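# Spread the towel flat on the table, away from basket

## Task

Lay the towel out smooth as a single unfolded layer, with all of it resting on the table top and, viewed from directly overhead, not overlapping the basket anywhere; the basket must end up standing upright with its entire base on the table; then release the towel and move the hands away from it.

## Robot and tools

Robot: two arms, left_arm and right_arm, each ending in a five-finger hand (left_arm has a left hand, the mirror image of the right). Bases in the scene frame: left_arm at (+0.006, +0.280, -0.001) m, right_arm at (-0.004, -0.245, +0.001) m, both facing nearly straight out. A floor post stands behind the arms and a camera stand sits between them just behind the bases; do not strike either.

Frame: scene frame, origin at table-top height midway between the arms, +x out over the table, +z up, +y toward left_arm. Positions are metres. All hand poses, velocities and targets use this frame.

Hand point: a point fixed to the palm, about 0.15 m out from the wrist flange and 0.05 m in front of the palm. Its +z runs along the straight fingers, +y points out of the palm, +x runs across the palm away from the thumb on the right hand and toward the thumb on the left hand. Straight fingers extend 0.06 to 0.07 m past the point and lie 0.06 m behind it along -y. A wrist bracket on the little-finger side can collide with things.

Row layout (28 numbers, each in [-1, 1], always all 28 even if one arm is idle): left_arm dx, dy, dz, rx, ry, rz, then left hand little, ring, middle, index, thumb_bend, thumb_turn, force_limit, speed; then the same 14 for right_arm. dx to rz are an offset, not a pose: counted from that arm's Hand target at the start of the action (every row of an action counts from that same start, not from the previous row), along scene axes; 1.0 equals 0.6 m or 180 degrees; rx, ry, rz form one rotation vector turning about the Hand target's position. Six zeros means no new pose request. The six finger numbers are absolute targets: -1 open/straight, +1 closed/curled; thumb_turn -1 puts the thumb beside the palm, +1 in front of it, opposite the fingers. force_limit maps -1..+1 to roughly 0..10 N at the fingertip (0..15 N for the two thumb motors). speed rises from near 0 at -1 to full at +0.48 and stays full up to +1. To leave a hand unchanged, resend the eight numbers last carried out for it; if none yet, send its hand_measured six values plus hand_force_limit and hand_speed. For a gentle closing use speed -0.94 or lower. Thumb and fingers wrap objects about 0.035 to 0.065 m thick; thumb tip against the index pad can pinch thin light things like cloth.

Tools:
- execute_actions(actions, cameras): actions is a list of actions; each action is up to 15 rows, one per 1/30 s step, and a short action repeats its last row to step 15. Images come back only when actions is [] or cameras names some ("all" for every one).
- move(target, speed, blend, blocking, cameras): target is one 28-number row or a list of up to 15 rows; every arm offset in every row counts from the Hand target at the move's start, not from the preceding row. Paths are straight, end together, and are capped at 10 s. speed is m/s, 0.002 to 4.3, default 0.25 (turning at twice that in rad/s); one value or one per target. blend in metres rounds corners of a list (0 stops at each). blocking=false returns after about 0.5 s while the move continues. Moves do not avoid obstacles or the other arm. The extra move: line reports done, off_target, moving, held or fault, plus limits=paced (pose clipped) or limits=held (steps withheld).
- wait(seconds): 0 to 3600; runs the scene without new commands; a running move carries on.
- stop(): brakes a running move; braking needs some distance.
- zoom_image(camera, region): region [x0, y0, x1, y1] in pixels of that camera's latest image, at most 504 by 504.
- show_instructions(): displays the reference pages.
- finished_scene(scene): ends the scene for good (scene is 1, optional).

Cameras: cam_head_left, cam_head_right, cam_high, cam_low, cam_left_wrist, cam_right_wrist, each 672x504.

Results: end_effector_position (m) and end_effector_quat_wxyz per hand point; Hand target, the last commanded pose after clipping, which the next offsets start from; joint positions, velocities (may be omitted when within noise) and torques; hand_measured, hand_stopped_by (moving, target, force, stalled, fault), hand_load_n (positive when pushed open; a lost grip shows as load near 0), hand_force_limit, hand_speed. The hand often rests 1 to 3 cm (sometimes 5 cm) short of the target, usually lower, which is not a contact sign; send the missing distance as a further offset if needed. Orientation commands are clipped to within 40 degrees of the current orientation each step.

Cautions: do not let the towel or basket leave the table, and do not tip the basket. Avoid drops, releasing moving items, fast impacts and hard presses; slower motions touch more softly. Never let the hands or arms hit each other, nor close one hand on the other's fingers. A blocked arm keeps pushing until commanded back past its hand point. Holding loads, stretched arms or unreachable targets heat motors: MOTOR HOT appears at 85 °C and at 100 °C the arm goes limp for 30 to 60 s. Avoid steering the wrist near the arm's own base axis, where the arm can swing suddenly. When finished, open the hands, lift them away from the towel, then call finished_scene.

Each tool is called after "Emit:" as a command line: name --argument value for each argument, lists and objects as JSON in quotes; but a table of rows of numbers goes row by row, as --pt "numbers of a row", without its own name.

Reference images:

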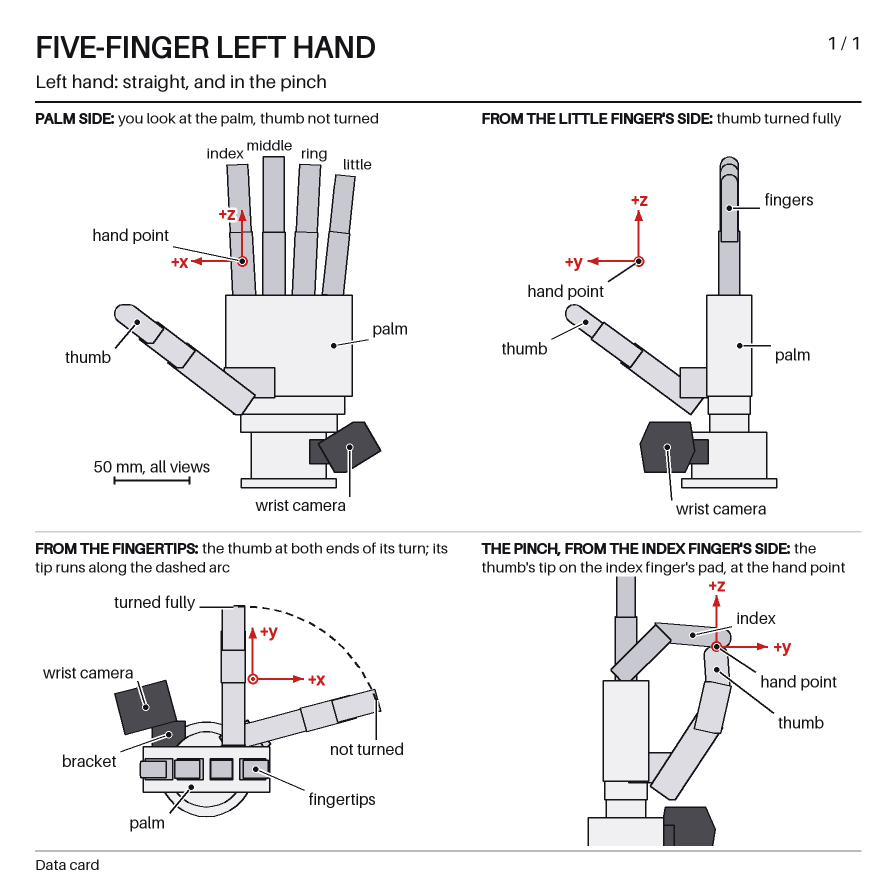

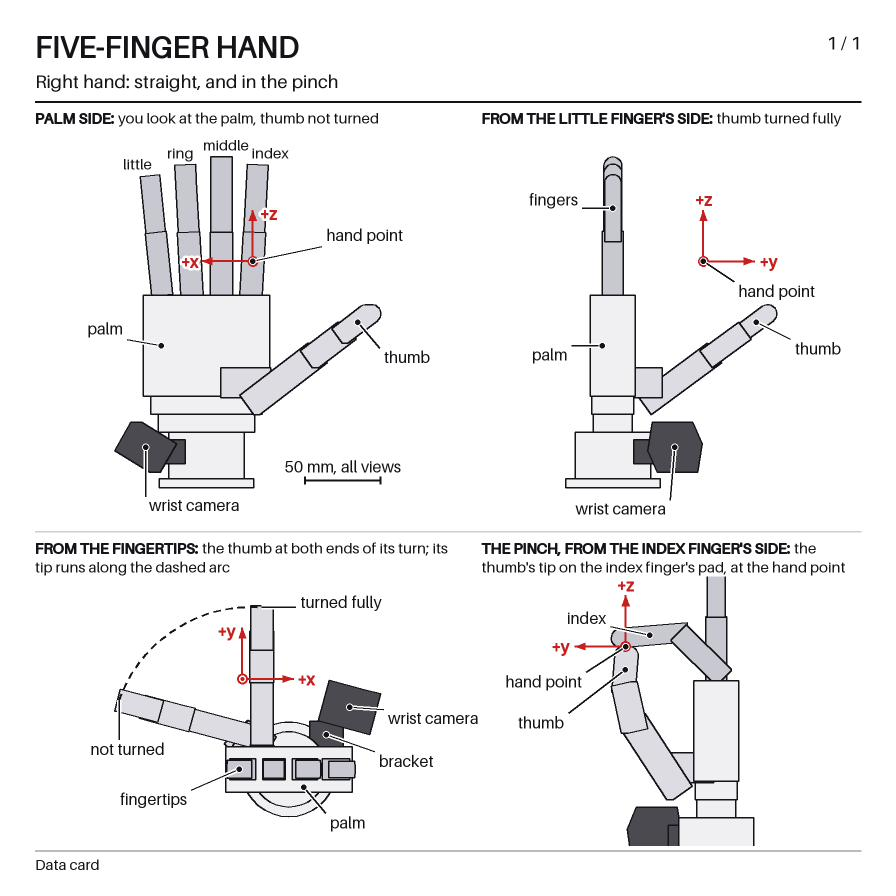

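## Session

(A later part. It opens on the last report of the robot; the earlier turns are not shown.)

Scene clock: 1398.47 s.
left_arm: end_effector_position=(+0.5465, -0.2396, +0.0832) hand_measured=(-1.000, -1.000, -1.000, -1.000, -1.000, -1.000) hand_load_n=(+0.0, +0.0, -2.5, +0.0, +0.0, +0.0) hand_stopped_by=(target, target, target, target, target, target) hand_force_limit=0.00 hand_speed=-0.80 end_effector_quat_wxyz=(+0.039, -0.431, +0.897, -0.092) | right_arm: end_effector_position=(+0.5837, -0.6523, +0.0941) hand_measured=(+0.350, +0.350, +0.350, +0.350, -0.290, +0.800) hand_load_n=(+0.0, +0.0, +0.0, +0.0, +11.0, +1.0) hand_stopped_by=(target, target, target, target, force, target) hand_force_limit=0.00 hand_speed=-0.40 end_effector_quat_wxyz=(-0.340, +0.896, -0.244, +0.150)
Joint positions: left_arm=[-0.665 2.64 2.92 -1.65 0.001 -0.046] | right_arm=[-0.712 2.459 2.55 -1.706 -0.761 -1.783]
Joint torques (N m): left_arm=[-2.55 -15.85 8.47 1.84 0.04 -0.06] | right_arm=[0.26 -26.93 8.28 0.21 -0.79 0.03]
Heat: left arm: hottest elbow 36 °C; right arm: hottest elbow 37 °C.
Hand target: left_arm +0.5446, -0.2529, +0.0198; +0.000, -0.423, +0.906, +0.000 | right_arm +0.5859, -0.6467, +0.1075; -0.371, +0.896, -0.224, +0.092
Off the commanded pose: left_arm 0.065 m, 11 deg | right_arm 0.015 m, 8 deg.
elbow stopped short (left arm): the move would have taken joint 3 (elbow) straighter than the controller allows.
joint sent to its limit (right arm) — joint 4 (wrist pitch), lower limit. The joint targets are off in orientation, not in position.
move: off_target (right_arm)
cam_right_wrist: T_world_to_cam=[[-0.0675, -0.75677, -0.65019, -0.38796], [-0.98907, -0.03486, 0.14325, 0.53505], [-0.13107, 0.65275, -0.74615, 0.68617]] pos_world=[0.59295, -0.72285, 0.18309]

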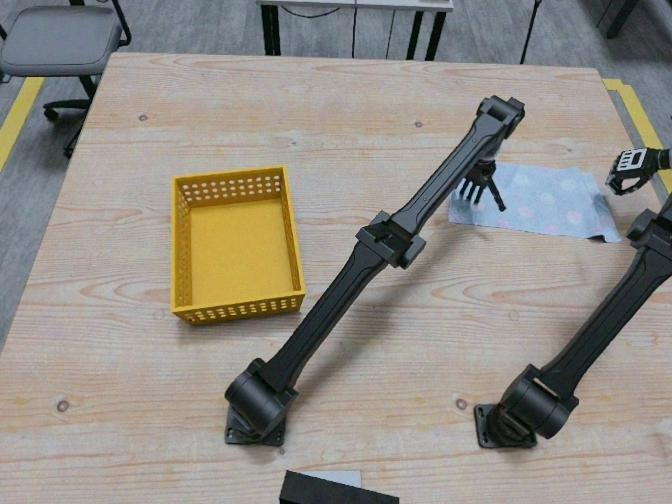

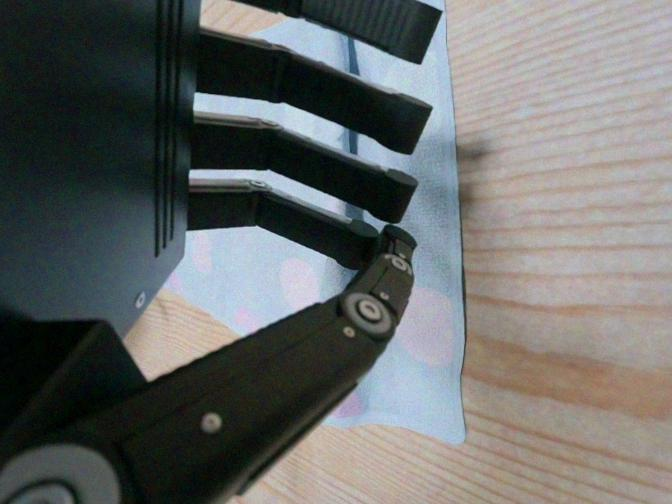

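Emit:
move --pt "0 0 0 0 0 0 -1 -1 -1 -1 -1 -1 0 -0.8 0.0 0.0 0.08 0 0 0 -1 -1 -0.5 -0.5 -1 0.8 0 0" --pt "0 0 0 0 0 0 -1 -1 -1 -1 -1 -1 0 -0.8 -0.37 0.1745 0.05 0.0539 -0.0904 -0.3413 -1 -1 0.9 0.9 -1 -1 0 0" --pt "0 0 0 0 0 0 -1 -1 -1 -1 -1 -1 0 -0.8 -0.36 0.1745 -0.03 0.0539 -0.0904 -0.3413 -1 -1 0.9 0.9 0 -1 0 0" --speed 0.2 --blend '[0,0,0]' --cameras '["all"]'

Emit:
zoom_image --camera "cam_head_left" --region '[530, 130, 672, 300]'

Emit:
zoom_image --camera "cam_right_wrist" --region '[180, 50, 600, 450]'

Scene clock: 1524.13 s.
left_arm: end_effector_position=(+0.5465, -0.2396, +0.0832) hand_measured=(-1.000, -1.000, -1.000, -1.000, -1.000, -1.000) hand_load_n=(+0.0, +0.0, -2.5, +0.0, +0.0, +0.0) hand_stopped_by=(target, target, target, target, target, target) hand_force_limit=0.00 hand_speed=-0.80 end_effector_quat_wxyz=(+0.039, -0.431, +0.897, -0.092) | right_arm: end_effector_position=(+0.3671, -0.5411, +0.0896) hand_measured=(-1.000, -1.000, +0.900, +0.900, +0.000, -1.000) hand_load_n=(+0.0, +0.0, +0.0, +0.0, +0.0, +0.0) hand_stopped_by=(target, target, target, target, target, target) hand_force_limit=0.00 hand_speed=0.00 end_effector_quat_wxyz=(-0.370, +0.604, -0.605, +0.364)
Joint positions: left_arm=[-0.665 2.64 2.92 -1.65 0.001 -0.046] | right_arm=[-0.951 1.447 0.788 -0.086 -0.822 -0.585]
Joint torques (N m): left_arm=[-2.55 -15.85 8.47 1.84 0.04 -0.06] | right_arm=[0.03 -11.4 7.76 2.65 -0.53 0.1]
Heat: left arm: hottest elbow 36 °C; right arm: hottest elbow 34 °C.
Hand target: left_arm +0.5446, -0.2529, +0.0198; +0.000, -0.423, +0.906, +0.000 | right_arm +0.3699, -0.5420, +0.0896; -0.370, +0.603, -0.602, +0.370
Off the commanded pose: left_arm 0.065 m, 11 deg | right_arm 0.003 m, 1 deg.
elbow stopped short (left arm): the move would have taken joint 3 (elbow) straighter than the controller allows.
move: done
cam_left_wrist: T_world_to_cam=[[0.62724, -0.75411, 0.19462, -0.54219], [-0.7386, -0.4967, 0.45581, 0.25187], [-0.24706, -0.42965, -0.86854, 0.21163]] pos_world=[0.5784, -0.19285, 0.17452]
cam_right_wrist: T_world_to_cam=[[-0.40988, -0.28031, -0.868, 0.08173], [-0.60984, 0.79187, 0.03225, 0.64346], [0.67831, 0.54256, -0.49552, 0.20257]] pos_world=[0.2885, -0.59653, 0.15057]

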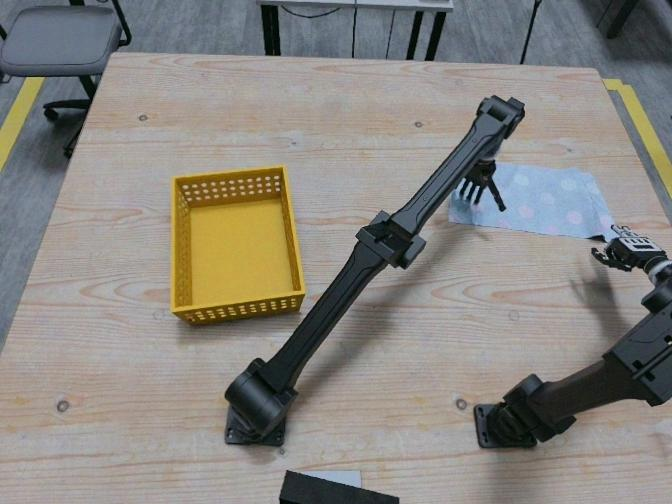

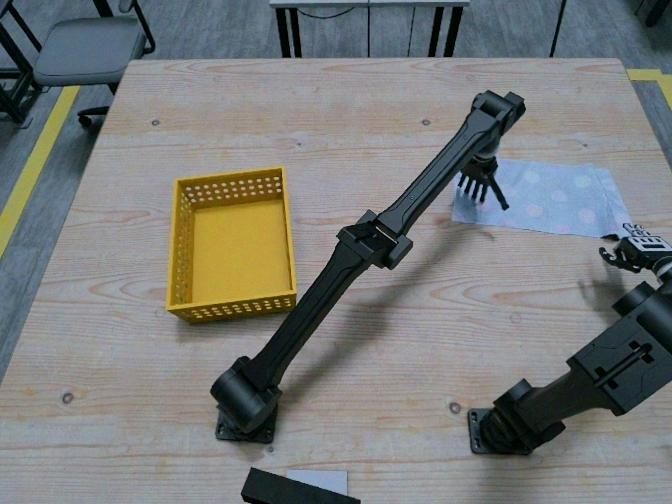

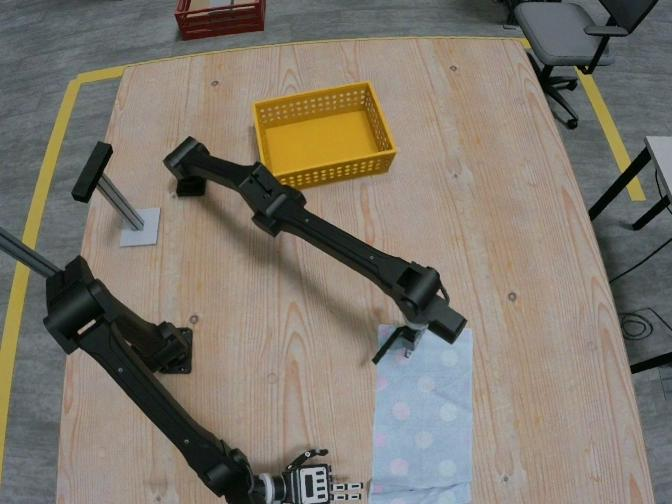

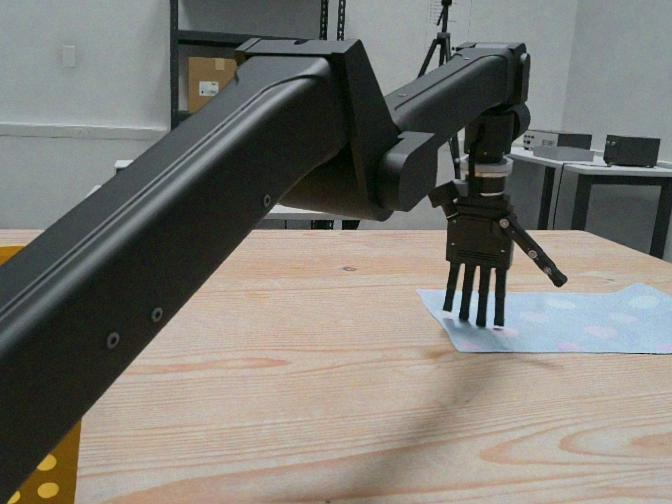

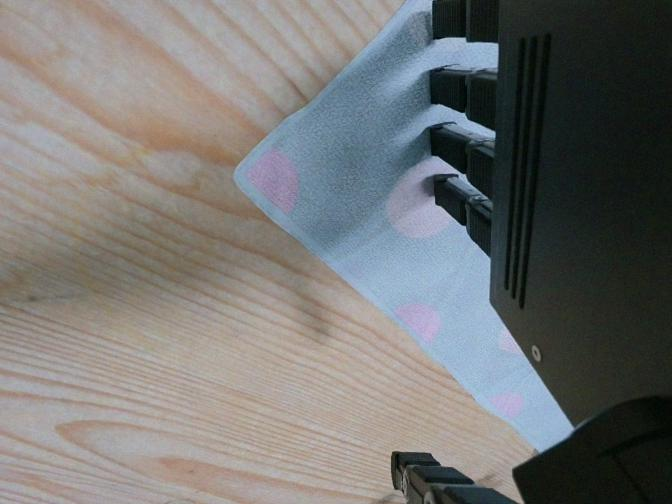

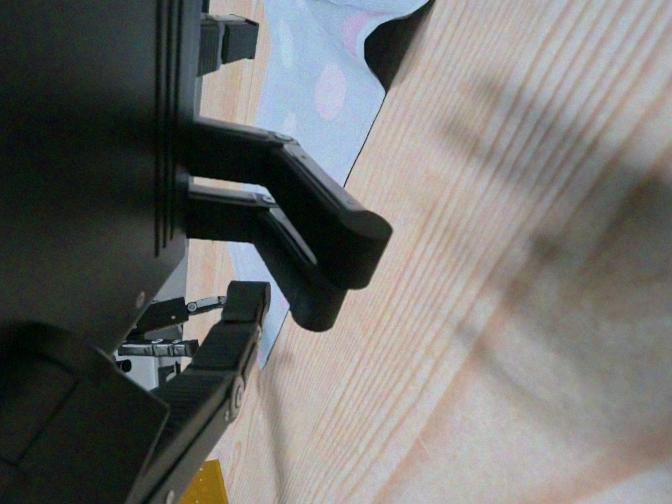

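Scaled by 2.965 from the camera's image (finer frame: 960x720).

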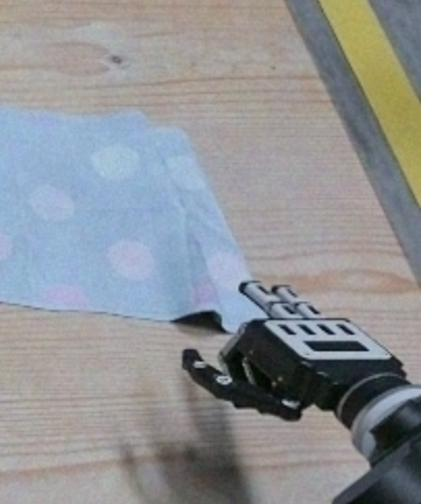

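Scaled by 1.200 from the camera's image (finer frame: 960x720).

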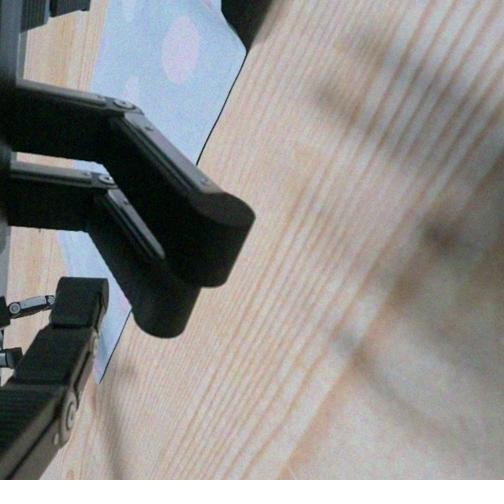

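Emit:
move --pt "0 0 0 0 0 0 -1 -1 -1 -1 -1 -1 0 -0.8 0.0 -0.022 -0.1 0 0 0 -1 -1 0.9 0.9 0 -1 0 0" --speed 0.1 --cameras '["cam_head_left","cam_head_right","cam_high","cam_right_wrist"]'

Emit:
zoom_image --camera "cam_head_left" --region '[530, 150, 672, 320]'

Emit:
zoom_image --camera "cam_right_wrist" --region '[180, 0, 600, 400]'

Scene clock: 1534.80 s.
left_arm: end_effector_position=(+0.5465, -0.2396, +0.0832) hand_measured=(-1.000, -1.000, -1.000, -1.000, -1.000, -1.000) hand_load_n=(+0.0, +0.0, -2.5, +0.0, +0.0, +0.0) hand_stopped_by=(target, target, target, target, target, target) hand_force_limit=0.00 hand_speed=-0.80 end_effector_quat_wxyz=(+0.039, -0.431, +0.897, -0.092) | right_arm: end_effector_position=(+0.3727, -0.5506, +0.0327) hand_measured=(-1.000, -1.000, +0.900, +0.900, +0.000, -1.000) hand_load_n=(+0.0, +0.0, +0.0, +0.0, +0.0, +0.0) hand_stopped_by=(target, target, target, target, target, target) hand_force_limit=0.00 hand_speed=0.00 end_effector_quat_wxyz=(-0.373, +0.604, -0.605, +0.362)
Joint positions: left_arm=[-0.665 2.64 2.92 -1.65 0.001 -0.046] | right_arm=[-0.955 1.599 0.764 0.085 -0.831 -0.588]
Joint torques (N m): left_arm=[-2.55 -15.85 8.47 1.83 0.04 -0.06] | right_arm=[-1.2 -11.99 6.48 2.89 -0.68 -0.06]
Heat: left arm: hottest elbow 36 °C; right arm: hottest elbow 34 °C.
Hand target: left_arm +0.5446, -0.2529, +0.0198; +0.000, -0.423, +0.906, +0.000 | right_arm +0.3700, -0.5554, +0.0296; -0.370, +0.603, -0.602, +0.370
Off the commanded pose: left_arm 0.065 m, 11 deg | right_arm 0.006 m, 1 deg.
elbow stopped short (left arm): the move would have taken joint 3 (elbow) straighter than the controller allows.
move: done
cam_right_wrist: T_world_to_cam=[[-0.40733, -0.27683, -0.87031, 0.03292], [-0.61301, 0.78926, 0.03586, 0.65581], [0.67698, 0.54812, -0.49119, 0.17922]] pos_world=[0.2941, -0.60673, 0.09317]

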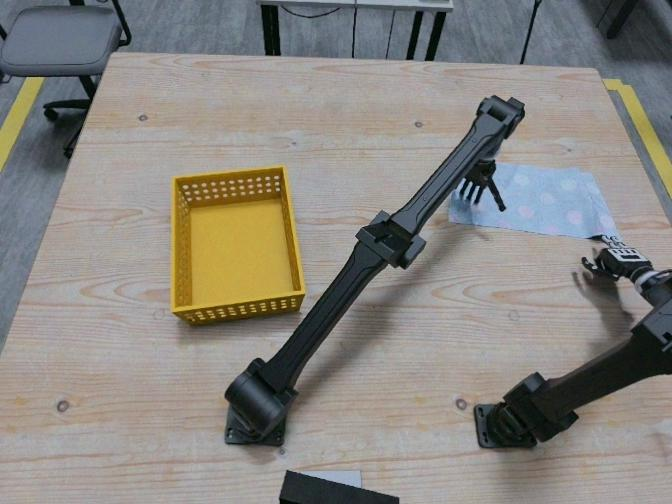

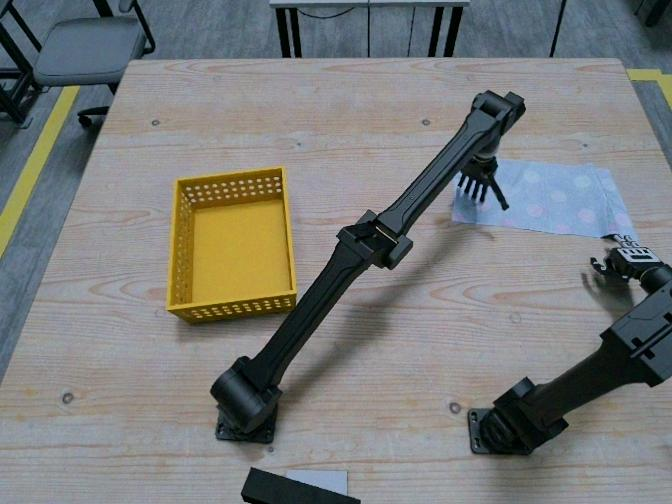

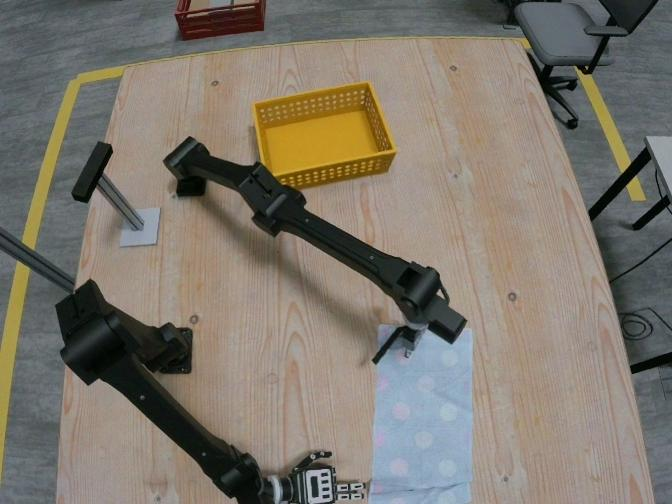

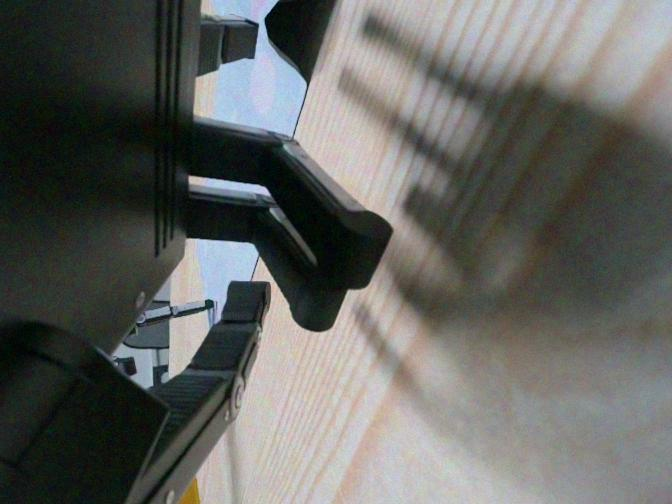

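Scaled by 2.965 from the camera's image (finer frame: 960x720).

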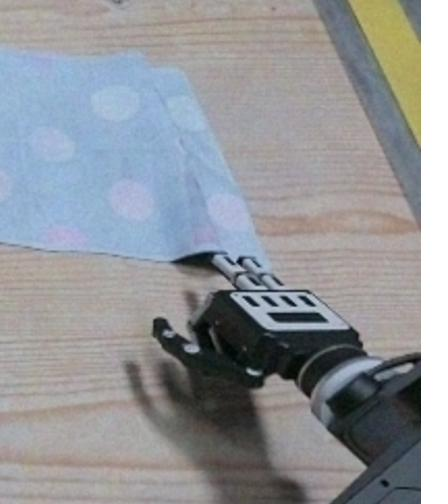

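Scaled by 1.200 from the camera's image (finer frame: 960x720).

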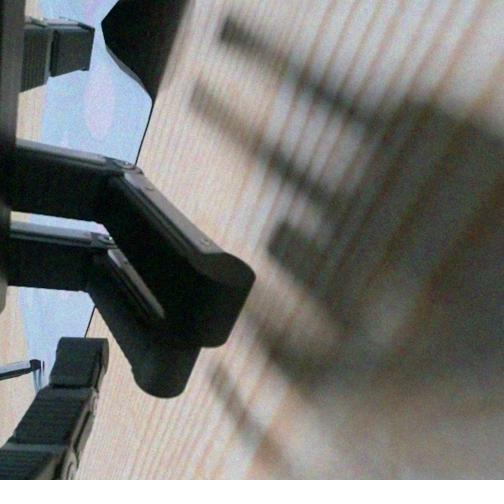

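Emit:
move --pt "0 0 0 0 0 0 -1 -1 -1 -1 -1 -1 0 -0.8 -0.015 0.026 -0.02 0 0 0 -1 -1 0.9 0.9 0 -1 0 0" --pt "0 0 0 0 0 0 -1 -1 -1 -1 -1 -1 0 -0.8 -0.015 0.026 -0.036 0 0 0 -1 -1 0.9 0.9 0 -1 0 0" --speed 0.08 --cameras '["cam_head_left","cam_head_right","cam_high","cam_right_wrist"]'

Emit:
zoom_image --camera "cam_head_left" --region '[530, 150, 672, 320]'

Emit:
zoom_image --camera "cam_head_right" --region '[530, 150, 672, 320]'

Emit:
zoom_image --camera "cam_high" --region '[260, 420, 400, 504]'

Scene clock: 1547.40 s.
left_arm: end_effector_position=(+0.5465, -0.2396, +0.0832) hand_measured=(-1.000, -1.000, -1.000, -1.000, -1.000, -1.000) hand_load_n=(+0.0, +0.0, -2.5, +0.0, +0.0, +0.0) hand_stopped_by=(target, target, target, target, target, target) hand_force_limit=0.00 hand_speed=-0.80 end_effector_quat_wxyz=(+0.039, -0.431, +0.897, -0.092) | right_arm: end_effector_position=(+0.3631, -0.5367, +0.0117) hand_measured=(-1.000, -1.000, +0.900, +0.900, +0.000, -1.000) hand_load_n=(-0.5, +0.0, +0.0, +0.0, +0.0, +0.0) hand_stopped_by=(target, target, target, target, target, target) hand_force_limit=0.00 hand_speed=0.00 end_effector_quat_wxyz=(-0.372, +0.604, -0.603, +0.364)
Joint positions: left_arm=[-0.665 2.64 2.92 -1.65 0.001 -0.046] | right_arm=[-0.955 1.616 0.699 0.171 -0.831 -0.588]
Joint torques (N m): left_arm=[-2.61 -15.79 8.47 1.83 0.04 -0.06] | right_arm=[-1.03 -11.46 5.93 2.58 -0.6 -0.02]
Heat: left arm: hottest elbow 36 °C; right arm: hottest elbow 34 °C.
Hand target: left_arm +0.5446, -0.2529, +0.0198; +0.000, -0.423, +0.906, +0.000 | right_arm +0.3609, -0.5396, +0.0079; -0.370, +0.603, -0.603, +0.369
Off the commanded pose: left_arm 0.065 m, 11 deg | right_arm 0.005 m, 1 deg.
elbow stopped short (left arm): the move would have taken joint 3 (elbow) straighter than the controller allows.
move: done
cam_right_wrist: T_world_to_cam=[[-0.40526, -0.27986, -0.87031, 0.01224], [-0.61312, 0.78936, 0.03167, 0.6398], [0.67812, 0.54644, -0.49149, 0.16639]] pos_world=[0.2844, -0.59253, 0.07217]

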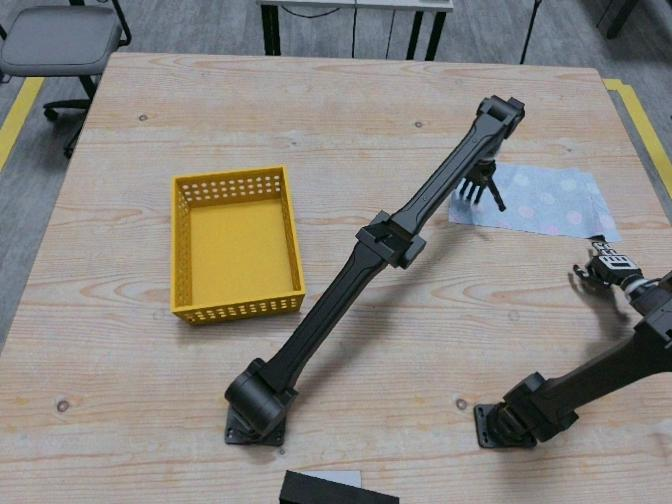

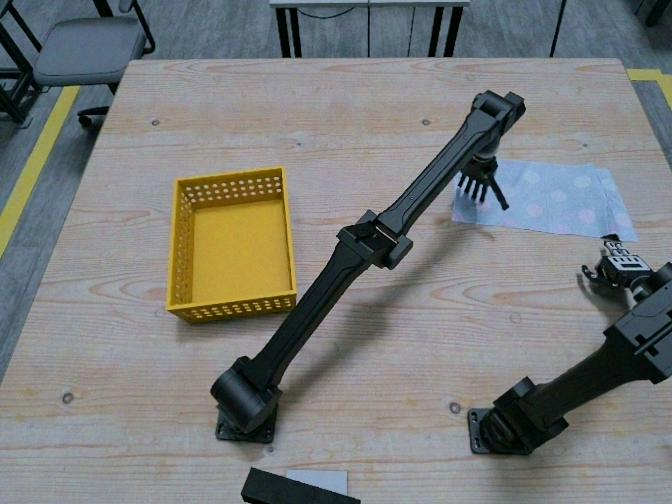

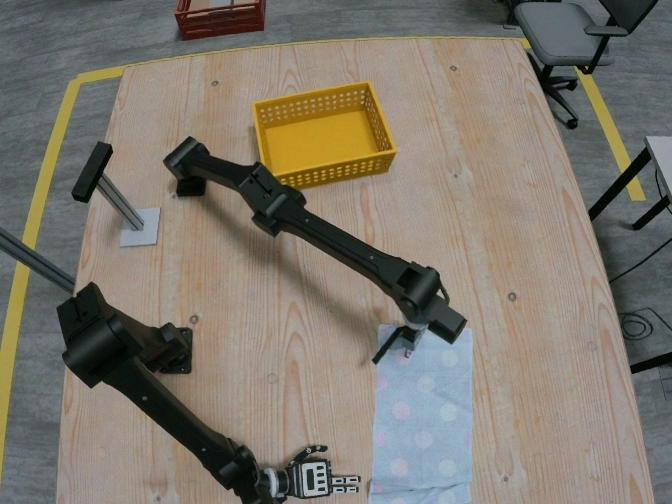

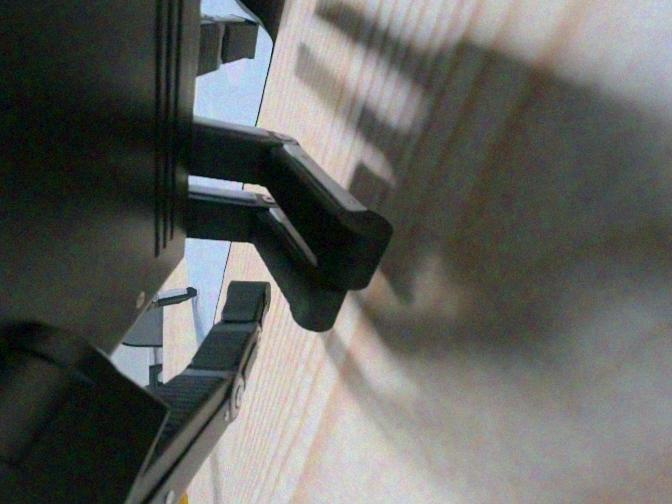

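Scaled by 2.965 from the camera's image (finer frame: 960x720).

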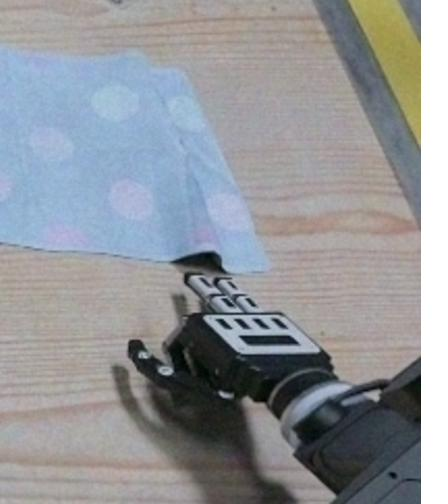

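Scaled by 2.965 from the camera's image (finer frame: 960x720).

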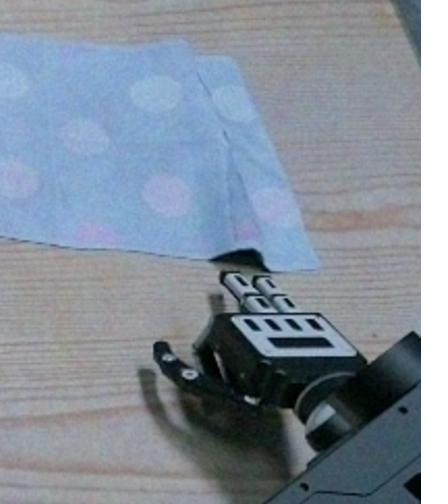

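Scaled by 3.600 from the camera's image (finer frame: 960x720).

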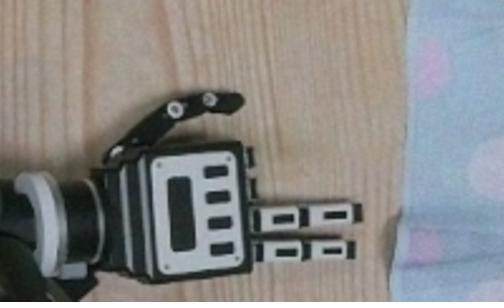

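Emit:
move --pt "0 0 0 0 0 0 -1 -1 -1 -1 -1 -1 0 -0.8 0.12 0.012 0.0 0 0 0 -1 -1 0.9 0.9 0 -1 0 0" --speed 0.06 --cameras '["cam_head_left","cam_head_right","cam_high","cam_right_wrist"]'

Emit:
zoom_image --camera "cam_head_left" --region '[530, 130, 672, 300]'

Emit:
zoom_image --camera "cam_high" --region '[300, 400, 480, 504]'

Scene clock: 1555.37 s.
left_arm: end_effector_position=(+0.5465, -0.2396, +0.0832) hand_measured=(-1.000, -1.000, -1.000, -1.000, -1.000, -1.000) hand_load_n=(+0.0, +0.0, -2.5, +0.0, +0.0, +0.0) hand_stopped_by=(target, target, target, target, target, target) hand_force_limit=0.00 hand_speed=-0.80 end_effector_quat_wxyz=(+0.039, -0.431, +0.897, -0.092) | right_arm: end_effector_position=(+0.4123, -0.5180, -0.0042) hand_measured=(-1.000, -1.000, +0.900, +0.900, +0.000, -1.000) hand_load_n=(-0.5, +0.0, +0.0, +0.5, +0.0, +0.0) hand_stopped_by=(target, target, target, target, target, target) hand_force_limit=0.00 hand_speed=0.00 end_effector_quat_wxyz=(-0.368, +0.602, -0.616, +0.349)
Joint positions: left_arm=[-0.665 2.64 2.92 -1.65 0.001 -0.046] | right_arm=[-0.826 1.69 0.741 0.25 -0.721 -0.469]
Joint torques (N m): left_arm=[-2.55 -15.85 8.49 1.84 0.04 -0.06] | right_arm=[0.56 -12.1 9.68 2.71 -0.45 0.07]
Heat: left arm: hottest elbow 36 °C; right arm: hottest elbow 34 °C.
Hand target: left_arm +0.5446, -0.2530, +0.0198; +0.000, -0.423, +0.906, +0.000 | right_arm +0.4330, -0.5325, +0.0080; -0.370, +0.603, -0.602, +0.370
Off the commanded pose: left_arm 0.065 m, 11 deg | right_arm 0.028 m, 3 deg.
elbow stopped short (left arm): the move would have taken joint 3 (elbow) straighter than the controller allows.
move: off_target (right_arm)
cam_right_wrist: T_world_to_cam=[[-0.43455, -0.25472, -0.86388, 0.04873], [-0.60369, 0.79419, 0.0695, 0.6545], [0.66838, 0.55171, -0.49889, 0.12175]] pos_world=[0.33492, -0.57455, 0.05735]

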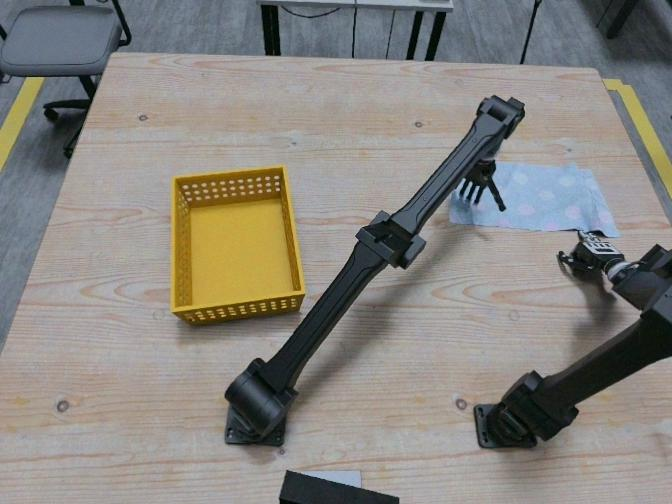

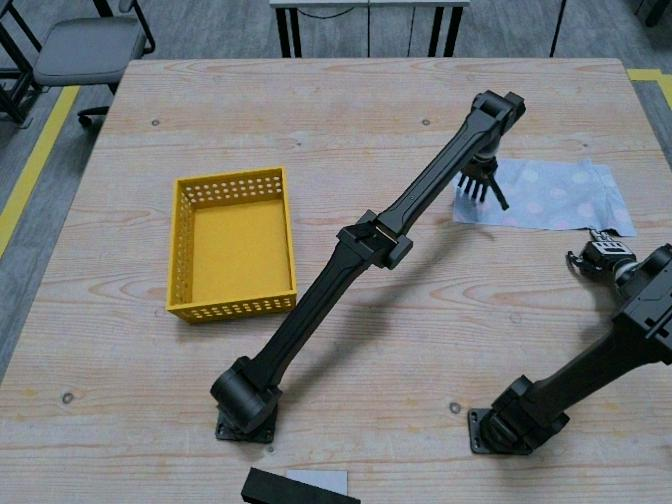

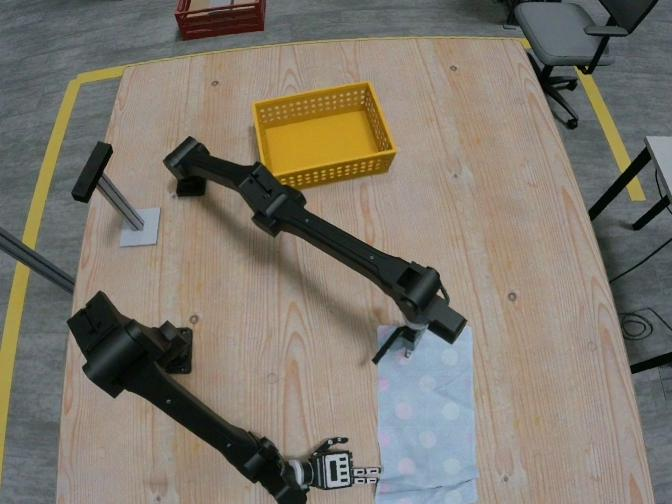

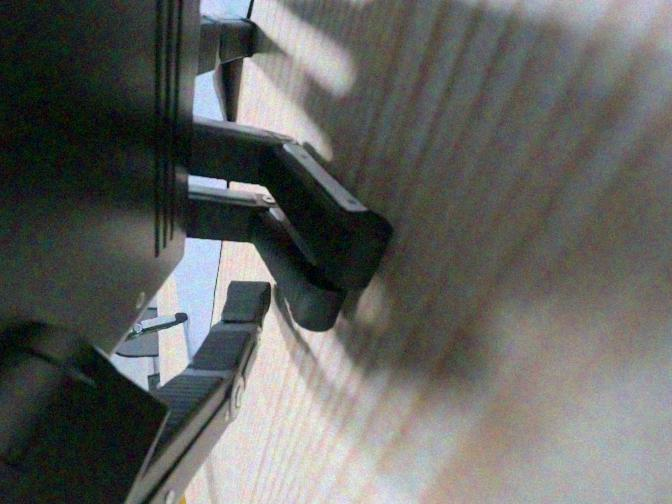

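Scaled by 2.965 from the camera's image (finer frame: 960x720).

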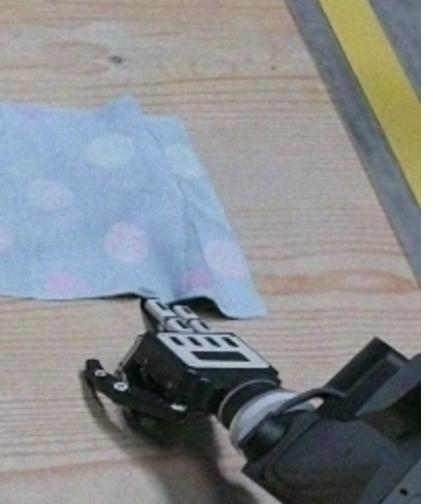

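Scaled by 2.800 from the camera's image (finer frame: 960x720).

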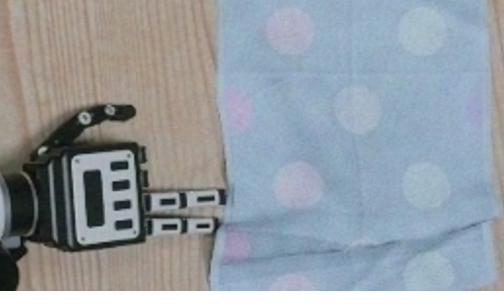

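Emit:
execute_actions --actions '[]'

Scene clock: 1577.50 s.
left_arm: end_effector_position=(+0.5465, -0.2396, +0.0832) hand_measured=(-1.000, -1.000, -1.000, -1.000, -1.000, -1.000) hand_load_n=(+0.0, +0.0, -2.5, +0.0, +0.0, +0.0) hand_stopped_by=(target, target, target, target, target, target) hand_force_limit=0.00 hand_speed=-0.80 end_effector_quat_wxyz=(+0.039, -0.431, +0.897, -0.092) | right_arm: end_effector_position=(+0.4123, -0.5180, -0.0041) hand_measured=(-1.000, -1.000, +0.900, +0.900, +0.000, -1.000) hand_load_n=(+0.0, +0.0, +0.0, +0.0, +0.0, +0.0) hand_stopped_by=(target, target, target, target, target, target) hand_force_limit=0.00 hand_speed=0.00 end_effector_quat_wxyz=(-0.369, +0.602, -0.617, +0.349)
Joint positions: left_arm=[-0.665 2.64 2.92 -1.65 0.001 -0.046] | right_arm=[-0.826 1.69 0.741 0.25 -0.721 -0.468]
Joint velocities: within noise
Joint torques (N m): left_arm=[-2.55 -15.91 8.47 1.83 0.04 -0.06] | right_arm=[0.56 -12.16 9.65 2.71 -0.44 0.1]
Heat: left arm: hottest elbow 36 °C; right arm: hottest elbow 35 °C.
Hand target: left_arm +0.5446, -0.2530, +0.0198; +0.000, -0.423, +0.906, +0.000 | right_arm +0.4330, -0.5325, +0.0080; -0.370, +0.603, -0.602, +0.370
Off the commanded pose: left_arm 0.065 m, 11 deg | right_arm 0.028 m, 3 deg.
camera_calibration:
cam_left_wrist: T_world_to_cam=[[0.62724, -0.75411, 0.19462, -0.54219], [-0.7386, -0.4967, 0.45581, 0.25187], [-0.24706, -0.42965, -0.86854, 0.21163]] pos_world=[0.5784, -0.19285, 0.17452]
cam_right_wrist: T_world_to_cam=[[-0.43461, -0.25398, -0.86406, 0.04918], [-0.60341, 0.79435, 0.07001, 0.65447], [0.66859, 0.55181, -0.49849, 0.12171]] pos_world=[0.33492, -0.57455, 0.05735]

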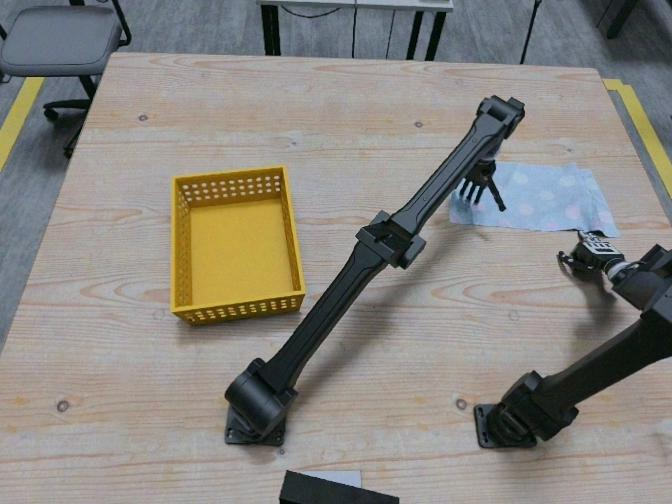

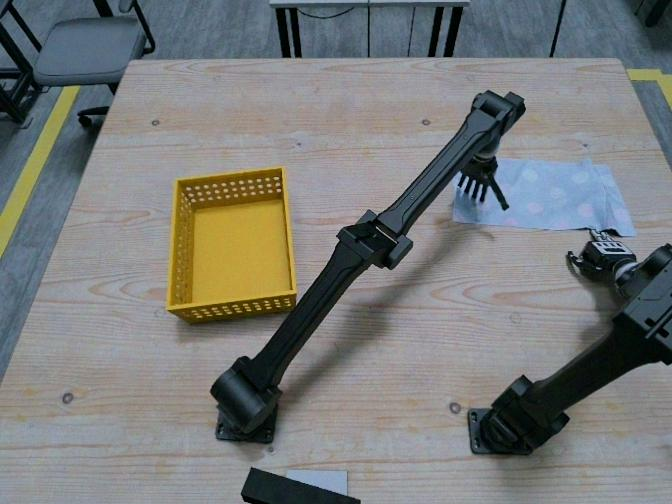

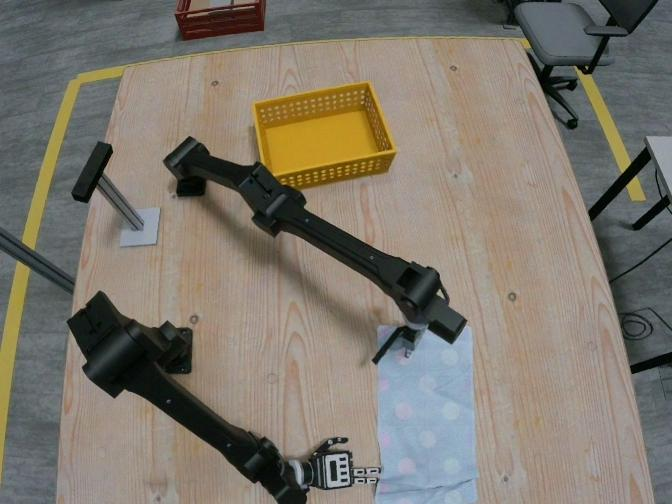

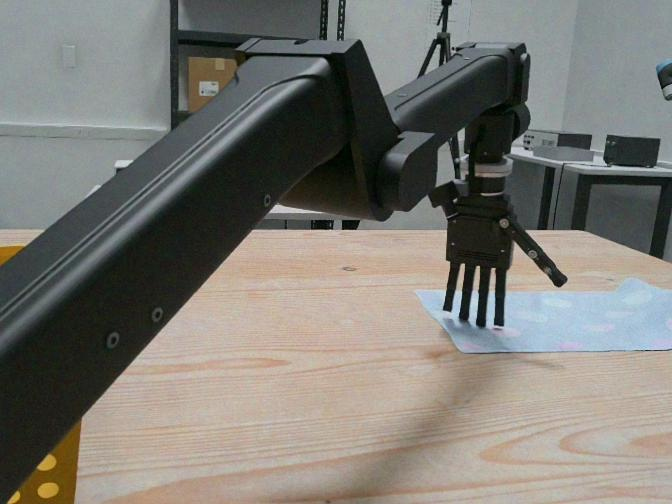

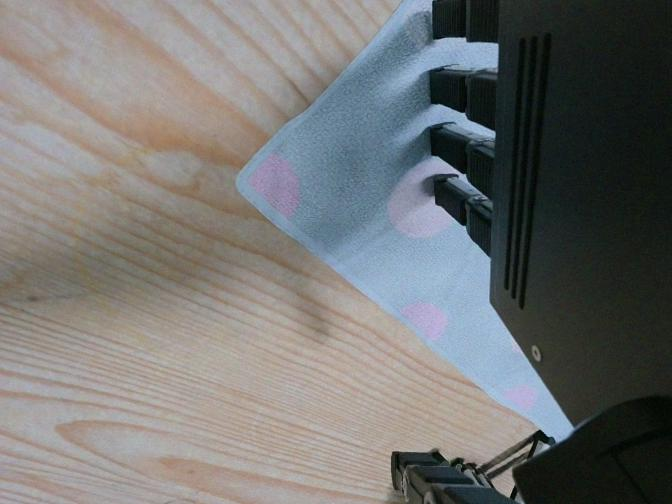

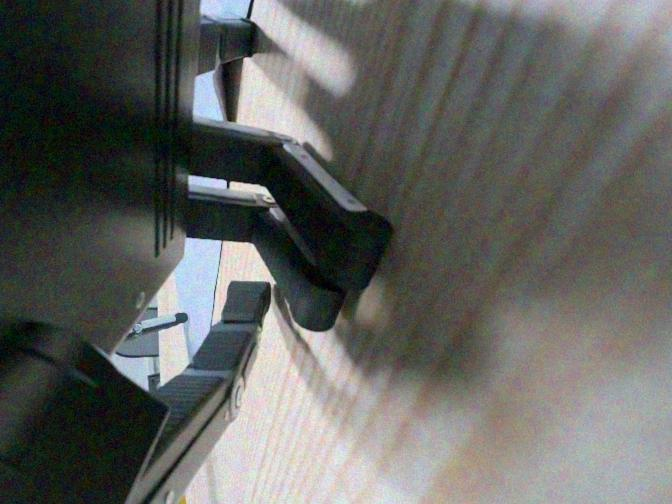

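Emit:
zoom_image --camera "cam_head_right" --region '[540, 140, 672, 280]'

Emit:
zoom_image --camera "cam_head_left" --region '[540, 140, 672, 280]'

Emit:
zoom_image --camera "cam_high" --region '[280, 400, 500, 504]'

Emit:
zoom_image --camera "cam_low" --region '[560, 240, 672, 380]'

Scaled by 3.600 from the camera's image (finer frame: 960x720).

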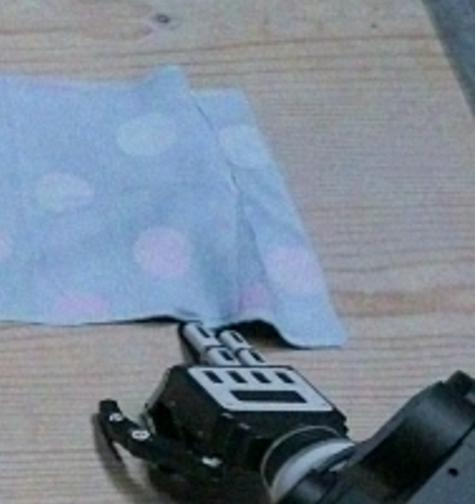

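Scaled by 3.600 from the camera's image (finer frame: 960x720).

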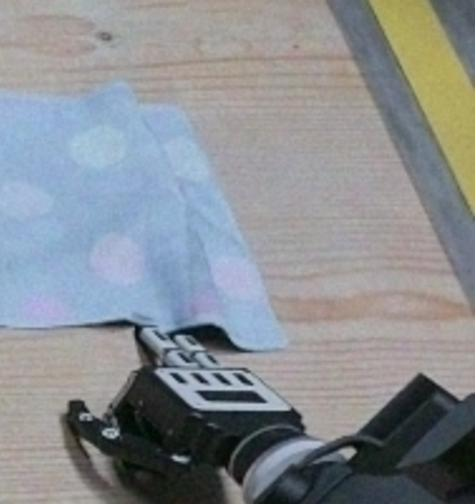

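Scaled by 2.291 from the camera's image (finer frame: 960x720).

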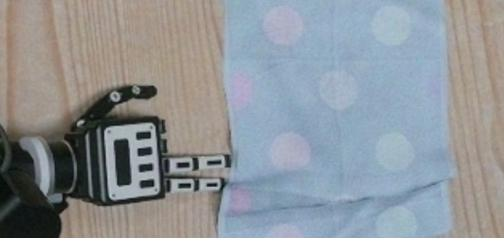

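Scaled by 3.600 from the camera's image (finer frame: 960x720).

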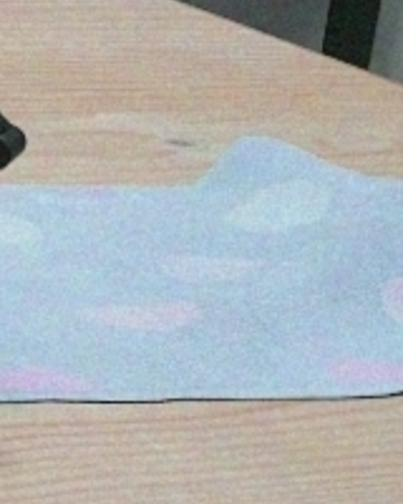

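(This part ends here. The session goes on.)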